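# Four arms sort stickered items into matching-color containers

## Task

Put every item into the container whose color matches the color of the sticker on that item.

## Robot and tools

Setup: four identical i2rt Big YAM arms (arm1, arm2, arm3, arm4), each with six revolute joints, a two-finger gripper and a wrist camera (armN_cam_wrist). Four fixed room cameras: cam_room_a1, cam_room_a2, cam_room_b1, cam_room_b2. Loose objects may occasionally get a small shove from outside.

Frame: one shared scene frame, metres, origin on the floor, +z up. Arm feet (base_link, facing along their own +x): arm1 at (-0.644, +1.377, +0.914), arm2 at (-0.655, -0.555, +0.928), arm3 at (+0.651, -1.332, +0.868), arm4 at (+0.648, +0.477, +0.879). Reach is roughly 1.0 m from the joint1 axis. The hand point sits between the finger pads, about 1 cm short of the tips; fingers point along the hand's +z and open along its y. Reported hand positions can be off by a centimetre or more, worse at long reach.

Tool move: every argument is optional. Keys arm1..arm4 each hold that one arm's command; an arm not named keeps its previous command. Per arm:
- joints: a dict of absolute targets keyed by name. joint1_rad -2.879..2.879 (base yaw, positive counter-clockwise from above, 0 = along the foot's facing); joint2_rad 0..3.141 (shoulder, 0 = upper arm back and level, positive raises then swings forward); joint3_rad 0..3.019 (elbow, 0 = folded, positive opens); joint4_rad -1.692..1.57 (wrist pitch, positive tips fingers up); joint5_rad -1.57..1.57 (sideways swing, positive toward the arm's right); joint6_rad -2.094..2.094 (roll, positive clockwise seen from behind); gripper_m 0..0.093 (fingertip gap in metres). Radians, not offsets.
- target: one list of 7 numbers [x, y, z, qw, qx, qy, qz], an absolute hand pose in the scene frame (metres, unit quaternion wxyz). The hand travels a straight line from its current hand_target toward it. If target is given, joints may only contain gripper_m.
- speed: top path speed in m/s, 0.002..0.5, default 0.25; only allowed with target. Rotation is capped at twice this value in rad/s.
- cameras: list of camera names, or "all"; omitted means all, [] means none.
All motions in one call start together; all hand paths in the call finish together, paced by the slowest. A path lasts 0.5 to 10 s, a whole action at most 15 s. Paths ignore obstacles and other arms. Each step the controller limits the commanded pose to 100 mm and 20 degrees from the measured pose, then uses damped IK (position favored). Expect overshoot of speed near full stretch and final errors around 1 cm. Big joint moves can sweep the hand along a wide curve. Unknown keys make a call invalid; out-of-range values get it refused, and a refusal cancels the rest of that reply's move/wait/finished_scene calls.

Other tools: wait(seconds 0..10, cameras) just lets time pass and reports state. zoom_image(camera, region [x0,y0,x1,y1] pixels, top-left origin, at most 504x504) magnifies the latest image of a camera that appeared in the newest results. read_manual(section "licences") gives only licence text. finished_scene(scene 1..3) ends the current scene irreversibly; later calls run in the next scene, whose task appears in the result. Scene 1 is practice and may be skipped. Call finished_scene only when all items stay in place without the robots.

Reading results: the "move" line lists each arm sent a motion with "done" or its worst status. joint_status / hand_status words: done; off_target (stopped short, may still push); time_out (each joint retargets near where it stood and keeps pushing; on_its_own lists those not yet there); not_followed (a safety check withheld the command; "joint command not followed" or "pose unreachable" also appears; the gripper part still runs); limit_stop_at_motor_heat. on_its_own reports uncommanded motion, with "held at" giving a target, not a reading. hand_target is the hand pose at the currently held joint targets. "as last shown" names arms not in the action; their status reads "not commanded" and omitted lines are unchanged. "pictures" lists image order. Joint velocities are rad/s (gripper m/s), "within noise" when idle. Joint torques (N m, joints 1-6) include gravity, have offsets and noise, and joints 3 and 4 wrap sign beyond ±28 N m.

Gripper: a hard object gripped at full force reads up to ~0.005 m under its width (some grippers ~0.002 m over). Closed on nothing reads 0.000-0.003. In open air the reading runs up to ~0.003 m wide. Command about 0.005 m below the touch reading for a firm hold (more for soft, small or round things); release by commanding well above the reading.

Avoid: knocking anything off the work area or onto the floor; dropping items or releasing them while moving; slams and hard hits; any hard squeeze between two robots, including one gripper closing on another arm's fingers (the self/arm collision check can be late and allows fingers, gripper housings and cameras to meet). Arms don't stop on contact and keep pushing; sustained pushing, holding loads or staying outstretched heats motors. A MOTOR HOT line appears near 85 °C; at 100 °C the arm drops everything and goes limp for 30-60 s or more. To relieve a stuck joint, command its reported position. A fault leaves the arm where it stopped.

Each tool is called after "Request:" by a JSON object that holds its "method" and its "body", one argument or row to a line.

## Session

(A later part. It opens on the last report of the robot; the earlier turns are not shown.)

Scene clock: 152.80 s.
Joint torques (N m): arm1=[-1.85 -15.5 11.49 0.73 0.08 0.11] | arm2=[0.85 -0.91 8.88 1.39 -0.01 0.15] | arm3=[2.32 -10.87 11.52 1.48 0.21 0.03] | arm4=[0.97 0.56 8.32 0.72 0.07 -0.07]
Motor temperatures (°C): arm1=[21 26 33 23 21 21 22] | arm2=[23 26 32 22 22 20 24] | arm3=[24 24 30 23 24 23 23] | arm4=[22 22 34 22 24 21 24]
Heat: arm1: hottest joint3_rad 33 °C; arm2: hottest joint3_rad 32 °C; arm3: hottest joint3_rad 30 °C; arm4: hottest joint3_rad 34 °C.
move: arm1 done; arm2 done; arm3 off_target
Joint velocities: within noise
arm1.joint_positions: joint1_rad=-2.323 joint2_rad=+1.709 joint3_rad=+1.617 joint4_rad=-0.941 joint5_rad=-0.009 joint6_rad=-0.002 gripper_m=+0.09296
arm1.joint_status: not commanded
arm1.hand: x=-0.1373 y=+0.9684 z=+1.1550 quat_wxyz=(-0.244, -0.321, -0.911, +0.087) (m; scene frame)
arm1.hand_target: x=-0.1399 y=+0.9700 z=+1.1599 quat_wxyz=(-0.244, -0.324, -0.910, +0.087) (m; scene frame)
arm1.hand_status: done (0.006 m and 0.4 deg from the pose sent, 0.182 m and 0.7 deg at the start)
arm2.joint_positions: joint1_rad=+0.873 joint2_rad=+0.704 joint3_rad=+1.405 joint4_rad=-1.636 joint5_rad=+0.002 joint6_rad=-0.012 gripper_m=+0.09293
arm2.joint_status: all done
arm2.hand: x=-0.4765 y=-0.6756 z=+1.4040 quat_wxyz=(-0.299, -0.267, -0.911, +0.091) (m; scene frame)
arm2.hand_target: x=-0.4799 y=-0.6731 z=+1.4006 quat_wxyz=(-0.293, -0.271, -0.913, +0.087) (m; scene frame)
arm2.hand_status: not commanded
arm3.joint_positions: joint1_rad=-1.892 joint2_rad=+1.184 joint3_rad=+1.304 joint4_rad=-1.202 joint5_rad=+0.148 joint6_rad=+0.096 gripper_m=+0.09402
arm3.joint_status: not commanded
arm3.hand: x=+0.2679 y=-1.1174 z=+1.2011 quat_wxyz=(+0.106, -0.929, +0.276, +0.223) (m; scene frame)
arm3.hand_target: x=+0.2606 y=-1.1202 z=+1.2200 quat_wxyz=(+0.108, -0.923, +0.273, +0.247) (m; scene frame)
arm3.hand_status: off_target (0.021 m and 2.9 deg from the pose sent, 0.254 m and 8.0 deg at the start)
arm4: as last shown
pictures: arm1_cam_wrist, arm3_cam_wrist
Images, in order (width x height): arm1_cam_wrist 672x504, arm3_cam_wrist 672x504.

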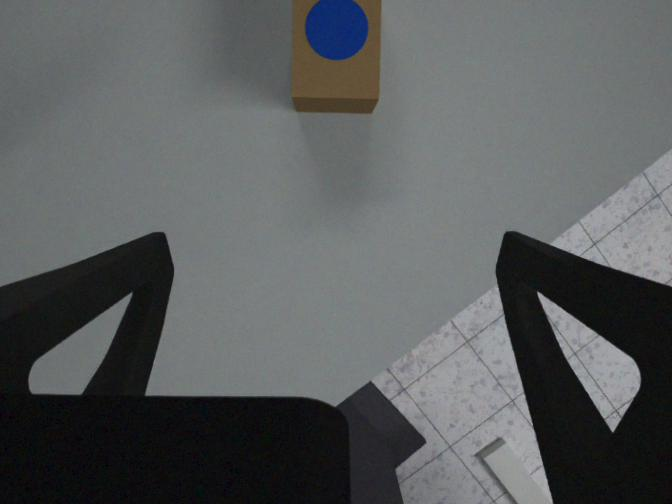

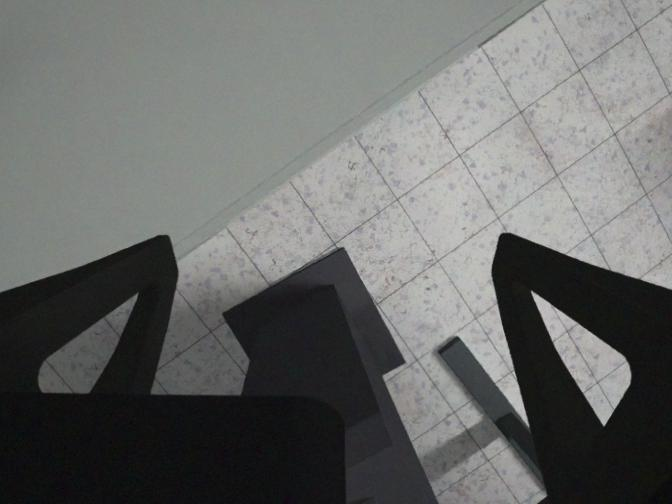

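Request:
{"method": "move", "body": {
  "arm1": {"target":[-0.31,1.10,1.21,0.2438,0.3241,0.9099,-0.0868],"speed":0.3},
  "arm3": {"target":[0.04,-1.01,1.15,0.0705,-0.9294,0.263,0.249],"speed":0.25},
  "arm4": {"target":[0.261,0.707,1.21,0.0853,-0.9119,0.3185,0.2443],"speed":0.3},
  "cameras": ["arm3_cam_wrist","arm4_cam_wrist"]
}}

Request:
{"method": "move", "body": {
  "arm1": {"joints":{"joint2_rad":0.7,"joint3_rad":1.4,"joint4_rad":-1.65}},
  "arm3": {"target":[-0.035,-0.963,1.08,0.0705,-0.9294,0.263,0.249],"speed":0.12},
  "arm4": {"target":[0.01,0.848,1.13,0.0853,-0.9119,0.3185,0.2443],"speed":0.25},
  "cameras": ["arm3_cam_wrist","arm4_cam_wrist"]
}}

Scene clock: 168.40 s.
Joint torques (N m): arm1=[-2.32 -5.42 11.6 0.91 -0.03 -0.05] | arm2=[0.85 -0.85 8.87 1.39 -0.01 0.14] | arm3=[0.56 -21.54 14.12 0.62 -0.03 -0.11] | arm4=[1.55 -10.93 11.3 1.28 0.28 0.2]
Motor temperatures (°C): arm1=[21 27 33 23 21 21 22] | arm2=[23 26 31 22 22 20 23] | arm3=[24 24 30 23 24 23 23] | arm4=[22 22 34 22 24 21 24]
Heat: arm1: hottest joint3_rad 33 °C; arm2: hottest joint3_rad 31 °C; arm3: hottest joint3_rad 30 °C; arm4: hottest joint3_rad 34 °C.
move: arm1 done; arm3 off_target; arm4 off_target
Joint velocities: within noise
arm1.joint_positions: joint1_rad=-2.333 joint2_rad=+1.128 joint3_rad=+1.158 joint4_rad=-1.052 joint5_rad=-0.015 joint6_rad=-0.005 gripper_m=+0.09296
arm1.joint_status: not commanded
arm1.hand: x=-0.3062 y=+1.1026 z=+1.2120 quat_wxyz=(-0.250, -0.323, -0.909, +0.087) (m; scene frame)
arm1.hand_target: x=-0.3099 y=+1.1000 z=+1.2100 quat_wxyz=(-0.244, -0.324, -0.910, +0.087) (m; scene frame)
arm1.hand_status: done (0.005 m and 0.8 deg from the pose sent, 0.224 m and 0.4 deg at the start)
arm2: as last shown
arm3.joint_positions: joint1_rad=-1.902 joint2_rad=+1.822 joint3_rad=+1.812 joint4_rad=-1.083 joint5_rad=+0.056 joint6_rad=+0.076 gripper_m=+0.09402
arm3.joint_status: not commanded
arm3.hand: x=+0.0462 y=-1.0235 z=+1.1208 quat_wxyz=(+0.065, -0.936, +0.261, +0.225) (m; scene frame)
arm3.hand_target: x=+0.0414 y=-1.0108 z=+1.1500 quat_wxyz=(+0.071, -0.929, +0.263, +0.249) (m; scene frame)
arm3.hand_status: off_target (0.033 m and 3.0 deg from the pose sent, 0.257 m and 5.3 deg at the start)
arm4.joint_positions: joint1_rad=+1.011 joint2_rad=+1.212 joint3_rad=+1.260 joint4_rad=-1.163 joint5_rad=+0.088 joint6_rad=+0.136 gripper_m=+0.09402
arm4.joint_status: not commanded
arm4.hand: x=+0.2696 y=+0.7051 z=+1.1873 quat_wxyz=(-0.081, +0.920, -0.316, -0.216) (m; scene frame)
arm4.hand_target: x=+0.2618 y=+0.7066 z=+1.2100 quat_wxyz=(-0.085, +0.912, -0.318, -0.244) (m; scene frame)
arm4.hand_status: off_target (0.024 m and 3.5 deg from the pose sent, 0.276 m and 10.0 deg at the start)
pictures: arm3_cam_wrist, arm4_cam_wrist
Images, in order (width x height): arm3_cam_wrist 672x504, arm4_cam_wrist 672x504.

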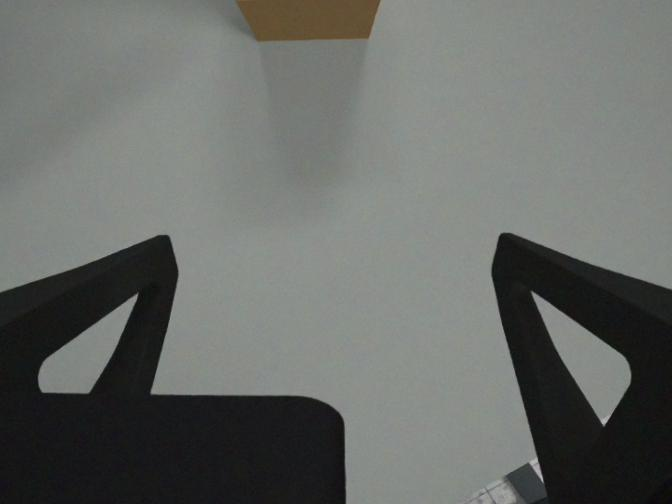

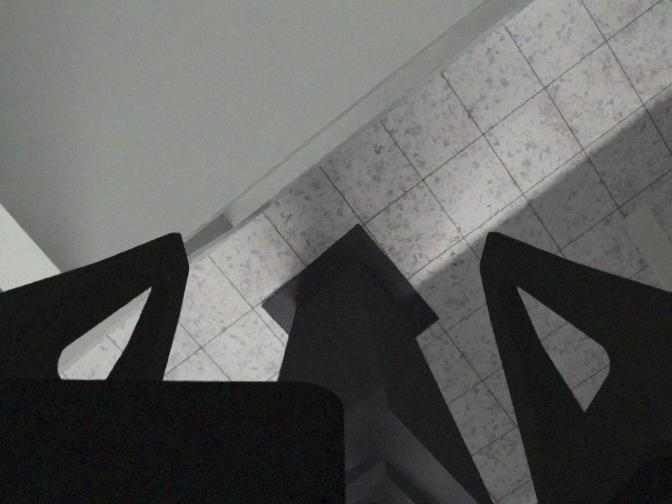

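Scene clock: 170.43 s.
Joint torques (N m): arm1=[-1.79 1.96 9.77 0.94 -0.01 -0.05] | arm2=[0.73 -0.73 8.87 1.35 -0.02 0.14] | arm3=[0.44 -24.23 14.13 1.25 -0.05 -0.13] | arm4=[0.85 -22.89 12.74 0.38 0.14 0.13]
Motor temperatures (°C): arm1=[21 27 33 23 21 21 22] | arm2=[23 26 31 22 22 20 23] | arm3=[24 24 31 23 24 23 23] | arm4=[22 22 34 22 24 21 24]
Heat: arm1: hottest joint3_rad 33 °C; arm2: hottest joint3_rad 31 °C; arm3: hottest joint3_rad 31 °C; arm4: hottest joint3_rad 34 °C.
move: arm1 done; arm3 off_target; arm4 off_target
Joint velocities: within noise
arm1.joint_positions: joint1_rad=-2.333 joint2_rad=+0.705 joint3_rad=+1.395 joint4_rad=-1.640 joint5_rad=-0.015 joint6_rad=-0.005 gripper_m=+0.09296
arm1.joint_status: all done
arm1.hand: x=-0.4696 y=+1.2402 z=+1.3816 quat_wxyz=(-0.282, -0.319, -0.900, +0.099) (m; scene frame)
arm1.hand_target: x=-0.4740 y=+1.2413 z=+1.3835 quat_wxyz=(-0.281, -0.320, -0.899, +0.101) (m; scene frame)
arm1.hand_status: not commanded
arm2: as last shown
arm3.joint_positions: joint1_rad=-1.915 joint2_rad=+2.079 joint3_rad=+2.047 joint4_rad=-1.062 joint5_rad=+0.049 joint6_rad=+0.065 gripper_m=+0.09402
arm3.joint_status: not commanded
arm3.hand: x=-0.0245 y=-0.9801 z=+1.0598 quat_wxyz=(+0.064, -0.937, +0.261, +0.224) (m; scene frame)
arm3.hand_target: x=-0.0334 y=-0.9638 z=+1.0803 quat_wxyz=(+0.071, -0.929, +0.263, +0.249) (m; scene frame)
arm3.hand_status: off_target (0.028 m and 3.0 deg from the pose sent, 0.109 m and 3.0 deg at the start)
arm4.joint_positions: joint1_rad=+1.011 joint2_rad=+1.968 joint3_rad=+1.954 joint4_rad=-1.073 joint5_rad=+0.088 joint6_rad=+0.136 gripper_m=+0.09402
arm4.joint_status: not commanded
arm4.hand: x=+0.0196 y=+0.8423 z=+1.1115 quat_wxyz=(-0.083, +0.917, -0.315, -0.229) (m; scene frame)
arm4.hand_target: x=+0.0109 y=+0.8475 z=+1.1301 quat_wxyz=(-0.085, +0.912, -0.318, -0.245) (m; scene frame)
arm4.hand_status: off_target (0.022 m and 1.9 deg from the pose sent, 0.302 m and 3.5 deg at the start)
pictures: arm3_cam_wrist, arm4_cam_wrist
Images, in order (width x height): arm3_cam_wrist 672x504, arm4_cam_wrist 672x504.

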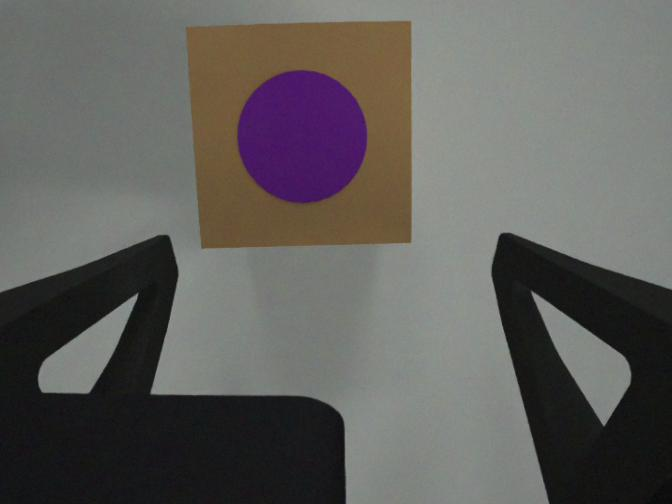

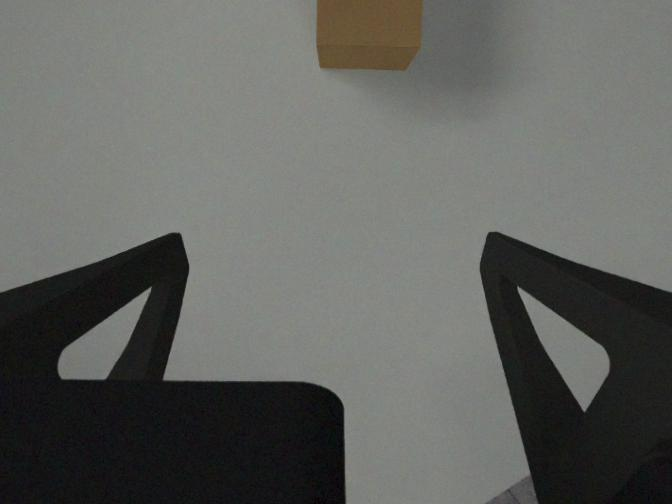

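Request:
{"method": "move", "body": {
  "arm3": {"target":[-0.058,-0.959,1.077,0.0705,-0.9294,0.263,0.249],"speed":0.08},
  "arm4": {"target":[-0.068,0.919,1.085,0.0853,-0.9119,0.3185,0.2443],"speed":0.15},
  "cameras": ["arm3_cam_wrist","arm4_cam_wrist"]
}}

Scene clock: 181.20 s.
Joint torques (N m): arm1=[-3.08 2.02 9.54 1.05 -0.06 -0.08] | arm2=[0.79 -0.79 8.87 1.37 -0.02 0.15] | arm3=[1.2 -24.76 14.2 0.61 0.13 -0.05] | arm4=[0.91 -25.7 12.6 0.47 -0.04 -0.07]
Motor temperatures (°C): arm1=[21 26 33 23 21 21 22] | arm2=[23 26 31 22 22 20 23] | arm3=[24 25 32 23 24 23 23] | arm4=[22 23 37 22 24 21 24]
Heat: arm1: hottest joint3_rad 33 °C; arm2: hottest joint3_rad 31 °C; arm3: hottest joint3_rad 32 °C; arm4: hottest joint3_rad 37 °C.
move: arm3 off_target; arm4 done
Joint velocities: within noise
arm1, arm2: as last shown
arm3.joint_positions: joint1_rad=-1.915 joint2_rad=+2.157 joint3_rad=+2.178 joint4_rad=-1.094 joint5_rad=+0.049 joint6_rad=+0.064 gripper_m=+0.09402
arm3.joint_status: not commanded
arm3.hand: x=-0.0487 y=-0.9679 z=+1.0619 quat_wxyz=(+0.066, -0.934, +0.261, +0.234) (m; scene frame)
arm3.hand_target: x=-0.0571 y=-0.9595 z=+1.0770 quat_wxyz=(+0.071, -0.929, +0.263, +0.250) (m; scene frame)
arm3.hand_status: off_target (0.020 m and 1.9 deg from the pose sent, 0.043 m and 3.0 deg at the start)
arm4.joint_positions: joint1_rad=+0.981 joint2_rad=+2.363 joint3_rad=+2.542 joint4_rad=-1.245 joint5_rad=+0.076 joint6_rad=+0.129 gripper_m=+0.09402
arm4.joint_status: not commanded
arm4.hand: x=-0.0621 y=+0.9138 z=+1.0827 quat_wxyz=(-0.084, +0.911, -0.324, -0.239) (m; scene frame)
arm4.hand_target: x=-0.0674 y=+0.9188 z=+1.0850 quat_wxyz=(-0.086, +0.912, -0.318, -0.246) (m; scene frame)
arm4.hand_status: done (0.008 m and 0.9 deg from the pose sent, 0.119 m and 1.9 deg at the start)
pictures: arm3_cam_wrist, arm4_cam_wrist
Images, in order (width x height): arm3_cam_wrist 672x504, arm4_cam_wrist 672x504.

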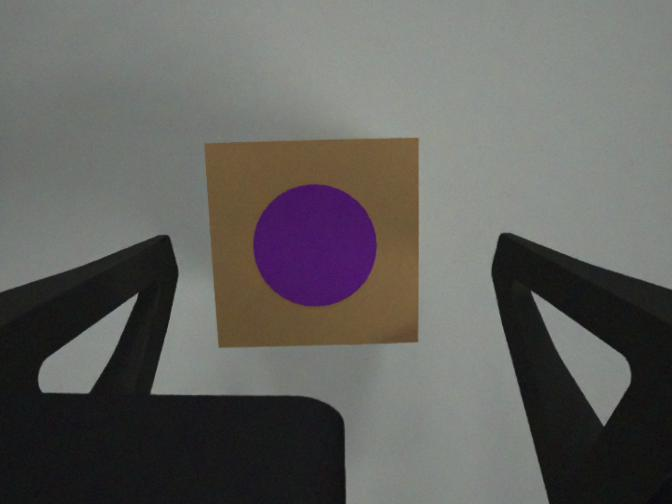

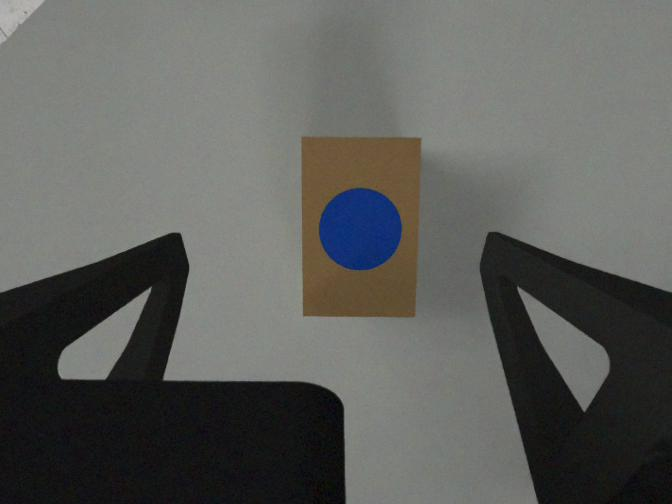

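Request:
{"method": "move", "body": {
  "arm3": {"joints":{"gripper_m":0.038}},
  "arm4": {"target":[-0.067,0.931,1.03,0.0853,-0.9119,0.3185,0.2443],"speed":0.12},
  "cameras": ["arm3_cam_wrist","arm4_cam_wrist"]
}}

Scene clock: 194.20 s.
Joint torques (N m): arm1=[-2.67 2.14 9.78 1.17 -0.03 -0.07] | arm2=[0.85 -0.91 8.9 1.37 -0.01 0.14] | arm3=[1.2 -24.82 14.19 0.64 0.11 -0.04] | arm4=[0.85 -26.58 9.65 1.36 -0.01 -0.09]
Motor temperatures (°C): arm1=[21 26 34 23 21 21 22] | arm2=[23 26 31 22 22 20 23] | arm3=[24 25 34 23 24 23 23] | arm4=[22 24 40 22 24 21 24]
Heat: arm1: hottest joint3_rad 34 °C; arm2: hottest joint3_rad 31 °C; arm3: hottest joint3_rad 34 °C; arm4: hottest joint3_rad 40 °C.
move: arm3 off_target; arm4 off_target
Joint velocities: within noise
arm1, arm2: as last shown
arm3.joint_positions: joint1_rad=-1.915 joint2_rad=+2.157 joint3_rad=+2.178 joint4_rad=-1.094 joint5_rad=+0.050 joint6_rad=+0.064 gripper_m=+0.05282
arm3.joint_status: gripper_m off_target (ended at +0.05284, target +0.03800)
arm3.hand: x=-0.0487 y=-0.9678 z=+1.0619 quat_wxyz=(+0.066, -0.934, +0.261, +0.234) (m; scene frame)
arm3.hand_target: x=-0.0571 y=-0.9595 z=+1.0770 quat_wxyz=(+0.071, -0.929, +0.263, +0.250) (m; scene frame)
arm3.hand_status: not commanded
arm4.joint_positions: joint1_rad=+0.969 joint2_rad=+2.364 joint3_rad=+2.431 joint4_rad=-1.123 joint5_rad=+0.069 joint6_rad=+0.117 gripper_m=+0.09402
arm4.joint_status: not commanded
arm4.hand: x=-0.0641 y=+0.9248 z=+1.0408 quat_wxyz=(-0.084, +0.911, -0.323, -0.243) (m; scene frame)
arm4.hand_target: x=-0.0667 y=+0.9307 z=+1.0300 quat_wxyz=(-0.085, +0.912, -0.318, -0.244) (m; scene frame)
arm4.hand_status: off_target (0.013 m and 0.6 deg from the pose sent, 0.056 m and 0.9 deg at the start)
pictures: arm3_cam_wrist, arm4_cam_wrist
Images, in order (width x height): arm3_cam_wrist 672x504, arm4_cam_wrist 672x504.

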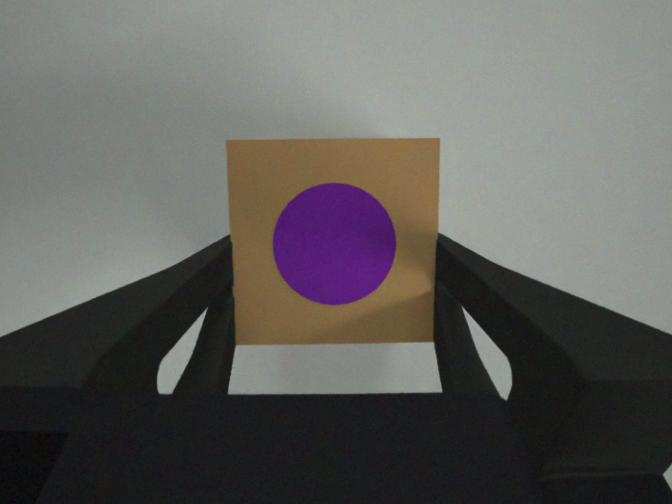

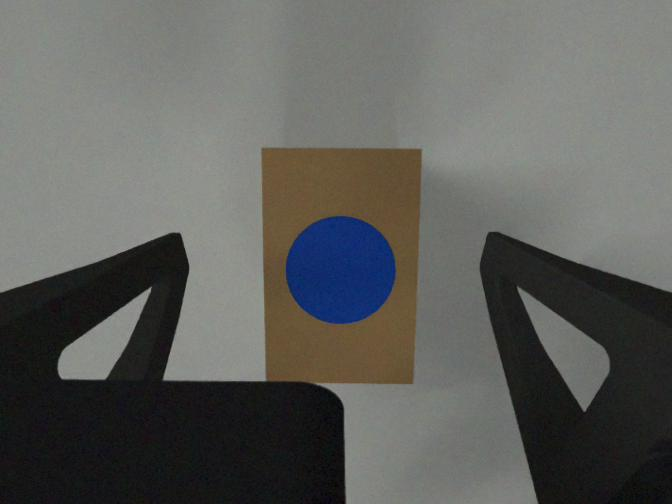

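Request:
{"method": "move", "body": {
  "arm3": {"target":[-0.02,-0.985,1.16,0.0705,-0.9294,0.263,0.249],"speed":0.12},
  "arm4": {"target":[-0.067,0.931,1.008,0.0853,-0.9119,0.3185,0.2443],"speed":0.08},
  "cameras": ["arm3_cam_wrist","arm4_cam_wrist"]
}}

Request:
{"method": "move", "body": {
  "arm3": {"target":[0.26,-1.12,1.22,0.0705,-0.9294,0.263,0.249],"speed":0.25},
  "arm4": {"joints":{"gripper_m":0.03}},
  "cameras": ["arm3_cam_wrist","arm4_cam_wrist"]
}}

Scene clock: 201.10 s.
Joint torques (N m): arm1=[-2.32 2.37 9.58 0.95 -0.04 -0.07] | arm2=[0.85 -0.85 8.9 1.37 -0.02 0.15] | arm3=[1.9 -25.7 13.15 0.72 0.17 0.03] | arm4=[0.56 -27.05 9.21 1.44 -0.01 -0.09]
Motor temperatures (°C): arm1=[21 25 34 23 21 21 22] | arm2=[23 25 31 22 22 20 23] | arm3=[24 25 35 23 24 23 24] | arm4=[22 25 39 22 24 21 24]
Heat: arm1: hottest joint3_rad 34 °C; arm2: hottest joint3_rad 31 °C; arm3: hottest joint3_rad 35 °C; arm4: hottest joint3_rad 39 °C.
move: arm3 off_target; arm4 off_target
Joint velocities: within noise
arm1, arm2: as last shown
arm3.joint_positions: joint1_rad=-1.915 joint2_rad=+2.045 joint3_rad=+2.178 joint4_rad=-1.224 joint5_rad=+0.054 joint6_rad=+0.066 gripper_m=+0.05281
arm3.joint_status: not commanded
arm3.hand: x=-0.0127 y=-0.9842 z=+1.1311 quat_wxyz=(+0.066, -0.936, +0.263, +0.225) (m; scene frame)
arm3.hand_target: x=-0.0189 y=-0.9855 z=+1.1600 quat_wxyz=(+0.070, -0.929, +0.263, +0.249) (m; scene frame)
arm3.hand_status: off_target (0.030 m and 2.9 deg from the pose sent, 0.104 m and 1.9 deg at the start)
arm4.joint_positions: joint1_rad=+0.969 joint2_rad=+2.364 joint3_rad=+2.375 joint4_rad=-1.064 joint5_rad=+0.069 joint6_rad=+0.116 gripper_m=+0.09402
arm4.joint_status: not commanded
arm4.hand: x=-0.0655 y=+0.9255 z=+1.0197 quat_wxyz=(-0.085, +0.910, -0.323, -0.245) (m; scene frame)
arm4.hand_target: x=-0.0667 y=+0.9306 z=+1.0078 quat_wxyz=(-0.085, +0.912, -0.319, -0.244) (m; scene frame)
arm4.hand_status: off_target (0.013 m and 0.5 deg from the pose sent, 0.033 m and 0.6 deg at the start)
pictures: arm3_cam_wrist, arm4_cam_wrist
Images, in order (width x height): arm3_cam_wrist 672x504, arm4_cam_wrist 672x504.

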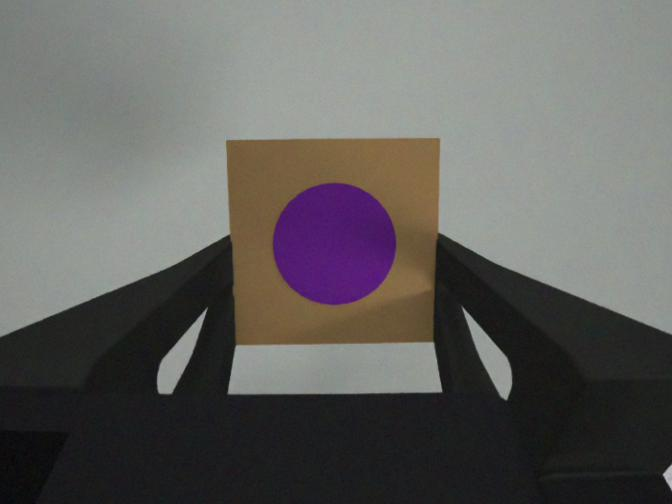

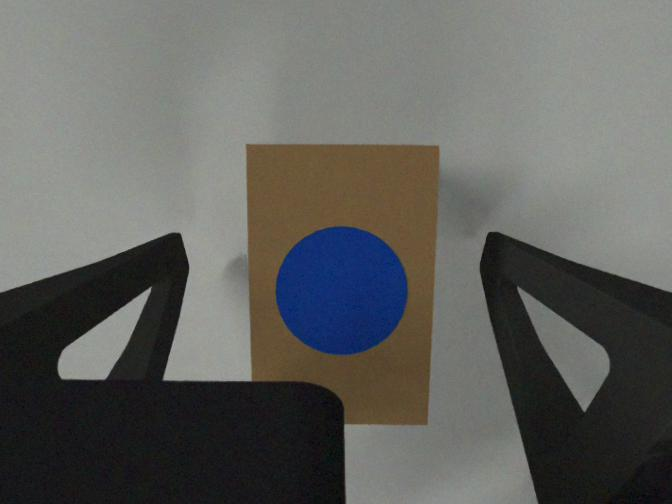

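Scene clock: 203.10 s.
Joint torques (N m): arm1=[-2.73 2.37 9.77 1.01 -0.07 -0.05] | arm2=[0.97 -0.91 8.9 1.37 -0.01 0.15] | arm3=[1.32 -9.11 9.28 0.85 0.06 -0.02] | arm4=[0.73 -26.7 8.99 1.39 0.04 -0.05]
Motor temperatures (°C): arm1=[21 25 34 23 21 21 22] | arm2=[23 25 31 22 22 20 23] | arm3=[24 26 34 23 24 23 24] | arm4=[22 25 39 22 24 21 25]
Heat: arm1: hottest joint3_rad 34 °C; arm2: hottest joint3_rad 31 °C; arm3: hottest joint3_rad 34 °C; arm4: hottest joint3_rad 39 °C.
move: arm3 done; arm4 off_target
Joint velocities: within noise
arm1, arm2: as last shown
arm3.joint_positions: joint1_rad=-1.915 joint2_rad=+1.174 joint3_rad=+1.343 joint4_rad=-1.199 joint5_rad=+0.054 joint6_rad=+0.066 gripper_m=+0.05280
arm3.joint_status: not commanded
arm3.hand: x=+0.2606 y=-1.1202 z=+1.2238 quat_wxyz=(+0.072, -0.928, +0.262, +0.254) (m; scene frame)
arm3.hand_target: x=+0.2600 y=-1.1200 z=+1.2200 quat_wxyz=(+0.071, -0.929, +0.263, +0.249) (m; scene frame)
arm3.hand_status: done (0.004 m and 0.7 deg from the pose sent, 0.317 m and 2.9 deg at the start)
arm4.joint_positions: joint1_rad=+0.969 joint2_rad=+2.364 joint3_rad=+2.375 joint4_rad=-1.064 joint5_rad=+0.068 joint6_rad=+0.115 gripper_m=+0.04406
arm4.joint_status: gripper_m off_target (ended at +0.04408, target +0.03000)
arm4.hand: x=-0.0657 y=+0.9254 z=+1.0198 quat_wxyz=(-0.084, +0.911, -0.322, -0.245) (m; scene frame)
arm4.hand_target: x=-0.0667 y=+0.9306 z=+1.0079 quat_wxyz=(-0.085, +0.912, -0.319, -0.244) (m; scene frame)
arm4.hand_status: not commanded
pictures: arm3_cam_wrist, arm4_cam_wrist
Images, in order (width x height): arm3_cam_wrist 672x504, arm4_cam_wrist 672x504.

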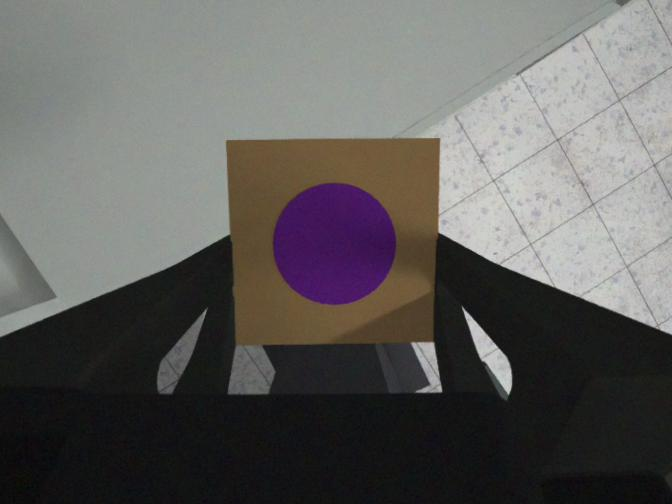

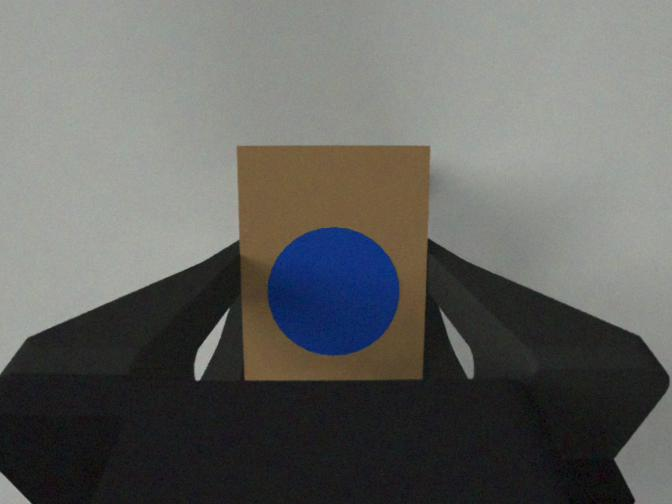

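Request:
{"method": "move", "body": {
  "arm4": {"target":[-0.035,0.905,1.13,0.0853,-0.9119,0.3185,0.2443],"speed":0.12},
  "arm3": {"joints":{"joint2_rad":0.7,"joint3_rad":1.4,"joint4_rad":-1.65,"joint5_rad":0,"joint6_rad":0}},
  "cameras": []
}}

Request:
{"method": "move", "body": {
  "arm4": {"target":[0.261,0.707,1.22,0.0853,-0.9119,0.3185,0.2443],"speed":0.25},
  "arm3": {"joints":{"joint1_rad":1.789}},
  "cameras": ["arm3_cam_wrist","arm4_cam_wrist"]
}}

Request:
{"method": "move", "body": {
  "arm4": {"joints":{"joint2_rad":0.7,"joint3_rad":1.4,"joint4_rad":-1.65,"joint5_rad":0,"joint6_rad":0}},
  "arm3": {"target":[1.16,-1.277,0.95,0.2584,-0.0084,0.9657,0.0023],"speed":0.3},
  "cameras": ["arm3_cam_wrist"]
}}

Request:
{"method": "move", "body": {
  "arm4": {"joints":{"joint1_rad":-1.9}},
  "cameras": ["arm4_cam_wrist"]
}}

Scene clock: 216.83 s.
Joint torques (N m): arm1=[-2.32 2.37 9.68 1.09 -0.06 -0.04] | arm2=[0.91 -0.79 8.9 1.36 -0.01 0.15] | arm3=[1.32 -0.5 9.76 1.07 -0.09 -0.12] | arm4=[1.08 -28.51 12.71 0.47 0.17 0.01]
Motor temperatures (°C): arm1=[21 25 34 23 21 21 22] | arm2=[23 25 31 22 22 20 23] | arm3=[24 25 33 23 24 23 24] | arm4=[22 26 38 22 24 21 25]
Heat: arm1: hottest joint3_rad 34 °C; arm2: hottest joint3_rad 31 °C; arm3: hottest joint3_rad 33 °C; arm4: hottest joint3_rad 38 °C.
move: arm3 done; arm4 off_target
Joint velocities: within noise
arm1, arm2: as last shown
arm3.joint_positions: joint1_rad=-1.915 joint2_rad=+0.706 joint3_rad=+1.378 joint4_rad=-1.649 joint5_rad=+0.002 joint6_rad=+0.008 gripper_m=+0.05280
arm3.joint_status: all done
arm3.hand: x=+0.4593 y=-1.2284 z=+1.3276 quat_wxyz=(+0.061, -0.930, +0.226, +0.282) (m; scene frame)
arm3.hand_target: x=+0.4619 y=-1.2301 z=+1.3384 quat_wxyz=(+0.064, -0.927, +0.222, +0.295) (m; scene frame)
arm3.hand_status: not commanded
arm4.joint_positions: joint1_rad=+0.969 joint2_rad=+2.252 joint3_rad=+2.375 joint4_rad=-1.239 joint5_rad=+0.068 joint6_rad=+0.115 gripper_m=+0.04406
arm4.joint_status: not commanded
arm4.hand: x=-0.0287 y=+0.9034 z=+1.0891 quat_wxyz=(-0.078, +0.918, -0.323, -0.215) (m; scene frame)
arm4.hand_target: x=-0.0335 y=+0.9039 z=+1.1296 quat_wxyz=(-0.085, +0.912, -0.318, -0.245) (m; scene frame)
arm4.hand_status: off_target (0.041 m and 3.6 deg from the pose sent, 0.116 m and 0.5 deg at the start)
pictures: none
No camera images: "cameras" was empty.

Scene clock: 219.40 s.
Joint torques (N m): arm1=[-2.43 2.37 9.59 0.88 -0.06 -0.04] | arm2=[0.85 -0.85 8.85 1.37 -0.02 0.14] | arm3=[2.02 -0.21 9.73 1.06 0.12 -0.11] | arm4=[1.67 -9.41 9.61 0.47 0.26 0.18]
Motor temperatures (°C): arm1=[21 25 34 23 21 21 22] | arm2=[23 25 31 22 22 20 23] | arm3=[24 25 32 23 24 23 24] | arm4=[22 26 38 22 24 21 25]
Heat: arm1: hottest joint3_rad 34 °C; arm2: hottest joint3_rad 31 °C; arm3: hottest joint3_rad 32 °C; arm4: hottest joint3_rad 38 °C.
move: arm3 done; arm4 done
Joint velocities: within noise
arm1: as last shown
arm1.joint_positions: joint1_rad=-2.333 joint2_rad=+0.705 joint3_rad=+1.395 joint4_rad=-1.640 joint5_rad=-0.016 joint6_rad=-0.005 gripper_m=+0.09296
arm1.hand_target: x=-0.4739 y=+1.2414 z=+1.3835 quat_wxyz=(-0.281, -0.320, -0.899, +0.101) (m; scene frame)
arm2.joint_positions: joint1_rad=+0.873 joint2_rad=+0.704 joint3_rad=+1.405 joint4_rad=-1.636 joint5_rad=+0.002 joint6_rad=-0.012 gripper_m=+0.09293
arm2.joint_status: not commanded
arm2.hand: x=-0.4765 y=-0.6756 z=+1.4040 quat_wxyz=(-0.299, -0.267, -0.911, +0.091) (m; scene frame)
arm2.hand_target: x=-0.4799 y=-0.6731 z=+1.4006 quat_wxyz=(-0.293, -0.271, -0.913, +0.087) (m; scene frame)
arm2.hand_status: not commanded
arm3.joint_positions: joint1_rad=+1.778 joint2_rad=+0.706 joint3_rad=+1.378 joint4_rad=-1.649 joint5_rad=-0.002 joint6_rad=+0.006 gripper_m=+0.05279
arm3.joint_status: all done
arm3.hand: x=+0.8639 y=-1.3070 z=+1.3291 quat_wxyz=(-0.292, +0.040, -0.955, -0.008) (m; scene frame)
arm3.hand_target: x=+0.8605 y=-1.3051 z=+1.3399 quat_wxyz=(-0.305, +0.048, -0.951, -0.008) (m; scene frame)
arm3.hand_status: not commanded
arm4.joint_positions: joint1_rad=+1.012 joint2_rad=+1.199 joint3_rad=+1.316 joint4_rad=-1.164 joint5_rad=+0.089 joint6_rad=+0.137 gripper_m=+0.04406
arm4.joint_status: not commanded
arm4.hand: x=+0.2629 y=+0.7086 z=+1.2207 quat_wxyz=(-0.087, +0.912, -0.314, -0.248) (m; scene frame)
arm4.hand_target: x=+0.2610 y=+0.7069 z=+1.2200 quat_wxyz=(-0.085, +0.912, -0.318, -0.244) (m; scene frame)
arm4.hand_status: done (0.003 m and 0.7 deg from the pose sent, 0.374 m and 3.6 deg at the start)
pictures: arm3_cam_wrist, arm4_cam_wrist
Images, in order (width x height): arm3_cam_wrist 672x504, arm4_cam_wrist 672x504.

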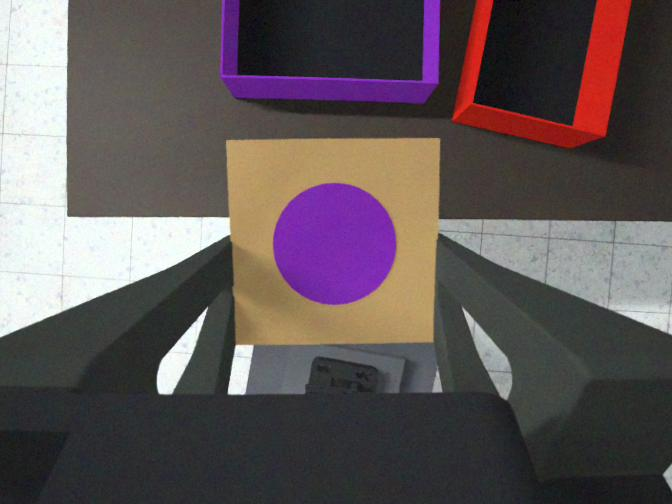

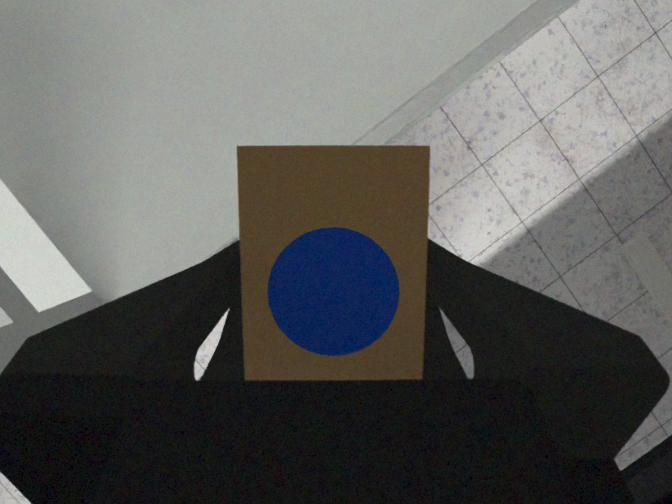

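Scene clock: 221.77 s.
Joint torques (N m): arm1=[-2.9 2.08 9.69 0.96 -0.05 -0.08] | arm2=[0.73 -0.85 8.87 1.39 -0.01 0.14] | arm3=[2.02 -14.8 11.3 1.51 0.17 0.02] | arm4=[1.49 0.26 8.29 0.8 -0.07 -0.09]
Motor temperatures (°C): arm1=[21 25 34 23 21 21 22] | arm2=[23 25 31 22 22 20 23] | arm3=[24 25 32 23 24 23 24] | arm4=[22 26 38 22 24 21 25]
Heat: arm1: hottest joint3_rad 34 °C; arm2: hottest joint3_rad 31 °C; arm3: hottest joint3_rad 32 °C; arm4: hottest joint3_rad 38 °C.
move: arm3 off_target; arm4 done
Joint velocities: within noise
arm1, arm2: as last shown
arm3.joint_positions: joint1_rad=+1.795 joint2_rad=+1.541 joint3_rad=+0.880 joint4_rad=-0.467 joint5_rad=+0.035 joint6_rad=+0.087 gripper_m=+0.05279
arm3.joint_status: not commanded
arm3.hand: x=+1.1342 y=-1.2870 z=+0.9221 quat_wxyz=(-0.221, +0.006, -0.975, +0.003) (m; scene frame)
arm3.hand_target: x=+1.1582 y=-1.2771 z=+0.9508 quat_wxyz=(-0.259, +0.008, -0.966, -0.003) (m; scene frame)
arm3.hand_status: off_target (0.039 m and 4.5 deg from the pose sent, 0.482 m and 5.5 deg at the start)
arm4.joint_positions: joint1_rad=+1.012 joint2_rad=+0.701 joint3_rad=+1.387 joint4_rad=-1.644 joint5_rad=+0.004 joint6_rad=+0.014 gripper_m=+0.04406
arm4.joint_status: all done
arm4.hand: x=+0.4636 y=+0.5825 z=+1.3472 quat_wxyz=(-0.072, +0.921, -0.244, -0.294) (m; scene frame)
arm4.hand_target: x=+0.4645 y=+0.5797 z=+1.3522 quat_wxyz=(-0.073, +0.923, -0.234, -0.298) (m; scene frame)
arm4.hand_status: not commanded
pictures: arm3_cam_wrist
Images, in order (width x height): arm3_cam_wrist 672x504.

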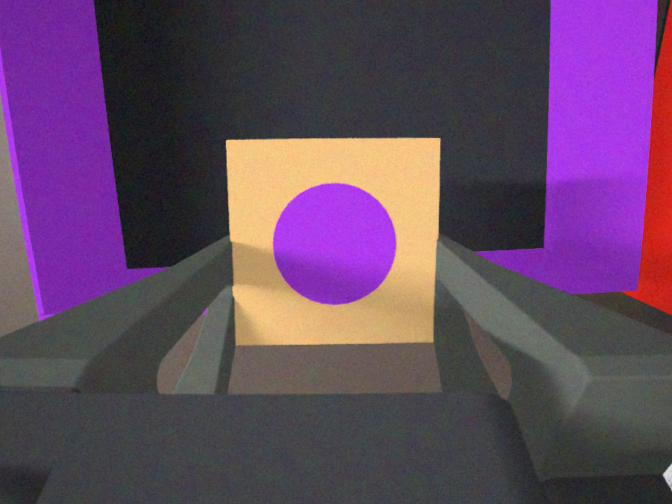

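Scene clock: 224.07 s.
Joint torques (N m): arm1=[-2.26 2.61 9.89 0.79 -0.09 -0.06] | arm2=[0.73 -0.97 8.88 1.39 -0.02 0.15] | arm3=[2.14 -14.86 11.3 1.55 0.17 0.03] | arm4=[0.56 0.32 8.32 0.84 0.08 -0.1]
Motor temperatures (°C): arm1=[21 25 34 23 21 21 22] | arm2=[23 25 31 22 22 20 23] | arm3=[24 25 32 23 24 23 24] | arm4=[22 26 38 22 24 21 25]
Heat: arm1: hottest joint3_rad 34 °C; arm2: hottest joint3_rad 31 °C; arm3: hottest joint3_rad 32 °C; arm4: hottest joint3_rad 38 °C.
move: arm4 done
Joint velocities: within noise
arm1.joint_positions: joint1_rad=-2.333 joint2_rad=+0.705 joint3_rad=+1.395 joint4_rad=-1.640 joint5_rad=-0.016 joint6_rad=-0.005 gripper_m=+0.09296
arm1.joint_status: not commanded
arm1.hand: x=-0.4696 y=+1.2402 z=+1.3816 quat_wxyz=(-0.282, -0.319, -0.900, +0.099) (m; scene frame)
arm1.hand_target: x=-0.4739 y=+1.2414 z=+1.3835 quat_wxyz=(-0.281, -0.320, -0.899, +0.101) (m; scene frame)
arm1.hand_status: not commanded
arm2, arm3: as last shown
arm4.joint_positions: joint1_rad=-1.897 joint2_rad=+0.701 joint3_rad=+1.387 joint4_rad=-1.644 joint5_rad=+0.001 joint6_rad=+0.012 gripper_m=+0.04408
arm4.joint_status: all done
arm4.hand: x=+0.8555 y=+0.4215 z=+1.3459 quat_wxyz=(-0.297, -0.133, -0.945, +0.041) (m; scene frame)
arm4.hand_target: x=+0.8533 y=+0.4216 z=+1.3509 quat_wxyz=(-0.301, -0.129, -0.944, +0.044) (m; scene frame)
arm4.hand_status: not commanded
pictures: arm4_cam_wrist
Images, in order (width x height): arm4_cam_wrist 672x504.

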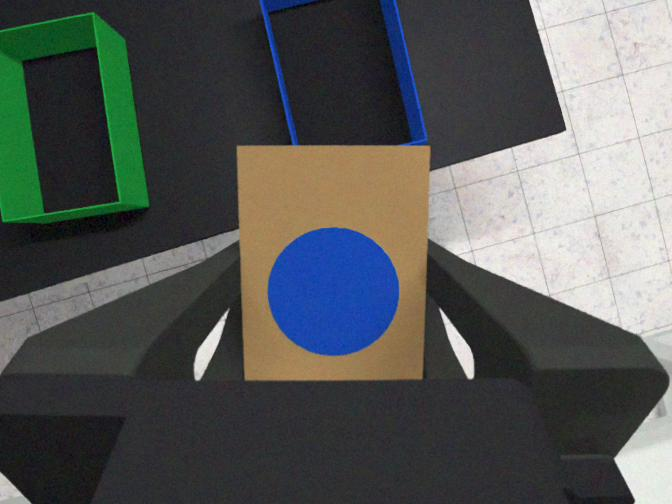

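Request:
{"method": "move", "body": {
  "arm3": {"target":[1.235,-1.272,0.84,0.2588,0,0.9659,0],"speed":0.2},
  "arm4": {"target":[1.12,0.34,0.95,0.2588,0,0.9659,0],"speed":0.3},
  "cameras": ["arm3_cam_wrist","arm4_cam_wrist"]
}}

Scene clock: 230.83 s.
Joint torques (N m): arm1=[-2.78 1.9 9.68 1.07 -0.09 -0.03] | arm2=[0.85 -0.85 8.87 1.39 -0.02 0.14] | arm3=[1.85 -17.14 9.81 1.59 0.18 0.03] | arm4=[0.5 -13.51 9.95 1.31 -0.19 -0.1]
Motor temperatures (°C): arm1=[21 25 34 23 21 21 22] | arm2=[23 25 31 22 22 20 23] | arm3=[24 25 32 23 24 23 24] | arm4=[22 26 37 22 24 21 26]
Heat: arm1: hottest joint3_rad 34 °C; arm2: hottest joint3_rad 31 °C; arm3: hottest joint3_rad 32 °C; arm4: hottest joint3_rad 37 °C.
move: arm3 off_target; arm4 off_target
Joint velocities: within noise
arm1, arm2: as last shown
arm3.joint_positions: joint1_rad=+1.795 joint2_rad=+1.886 joint3_rad=+1.019 joint4_rad=-0.236 joint5_rad=+0.043 joint6_rad=+0.100 gripper_m=+0.05280
arm3.joint_status: not commanded
arm3.hand: x=+1.2106 y=-1.2817 z=+0.8265 quat_wxyz=(-0.233, -0.002, -0.972, +0.004) (m; scene frame)
arm3.hand_target: x=+1.2338 y=-1.2720 z=+0.8408 quat_wxyz=(-0.259, +0.000, -0.966, +0.000) (m; scene frame)
arm3.hand_status: off_target (0.030 m and 3.1 deg from the pose sent, 0.131 m and 4.5 deg at the start)
arm4.joint_positions: joint1_rad=-1.963 joint2_rad=+1.514 joint3_rad=+0.828 joint4_rad=-0.453 joint5_rad=-0.168 joint6_rad=-0.283 gripper_m=+0.04408
arm4.joint_status: not commanded
arm4.hand: x=+1.0972 y=+0.3509 z=+0.9267 quat_wxyz=(-0.226, -0.007, -0.974, -0.012) (m; scene frame)
arm4.hand_target: x=+1.1187 y=+0.3404 z=+0.9509 quat_wxyz=(-0.259, +0.000, -0.966, +0.000) (m; scene frame)
arm4.hand_status: off_target (0.034 m and 4.2 deg from the pose sent, 0.483 m and 16.8 deg at the start)
pictures: arm3_cam_wrist, arm4_cam_wrist
Images, in order (width x height): arm3_cam_wrist 672x504, arm4_cam_wrist 672x504.

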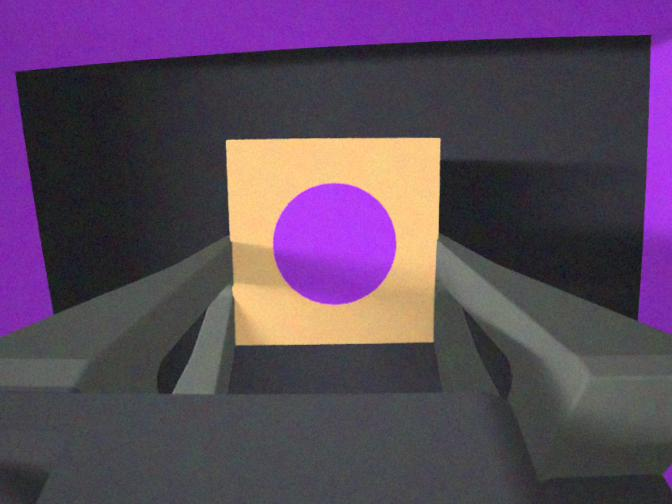

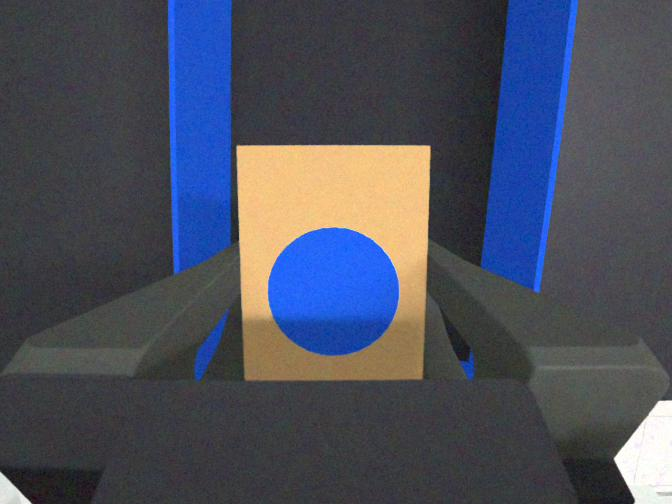

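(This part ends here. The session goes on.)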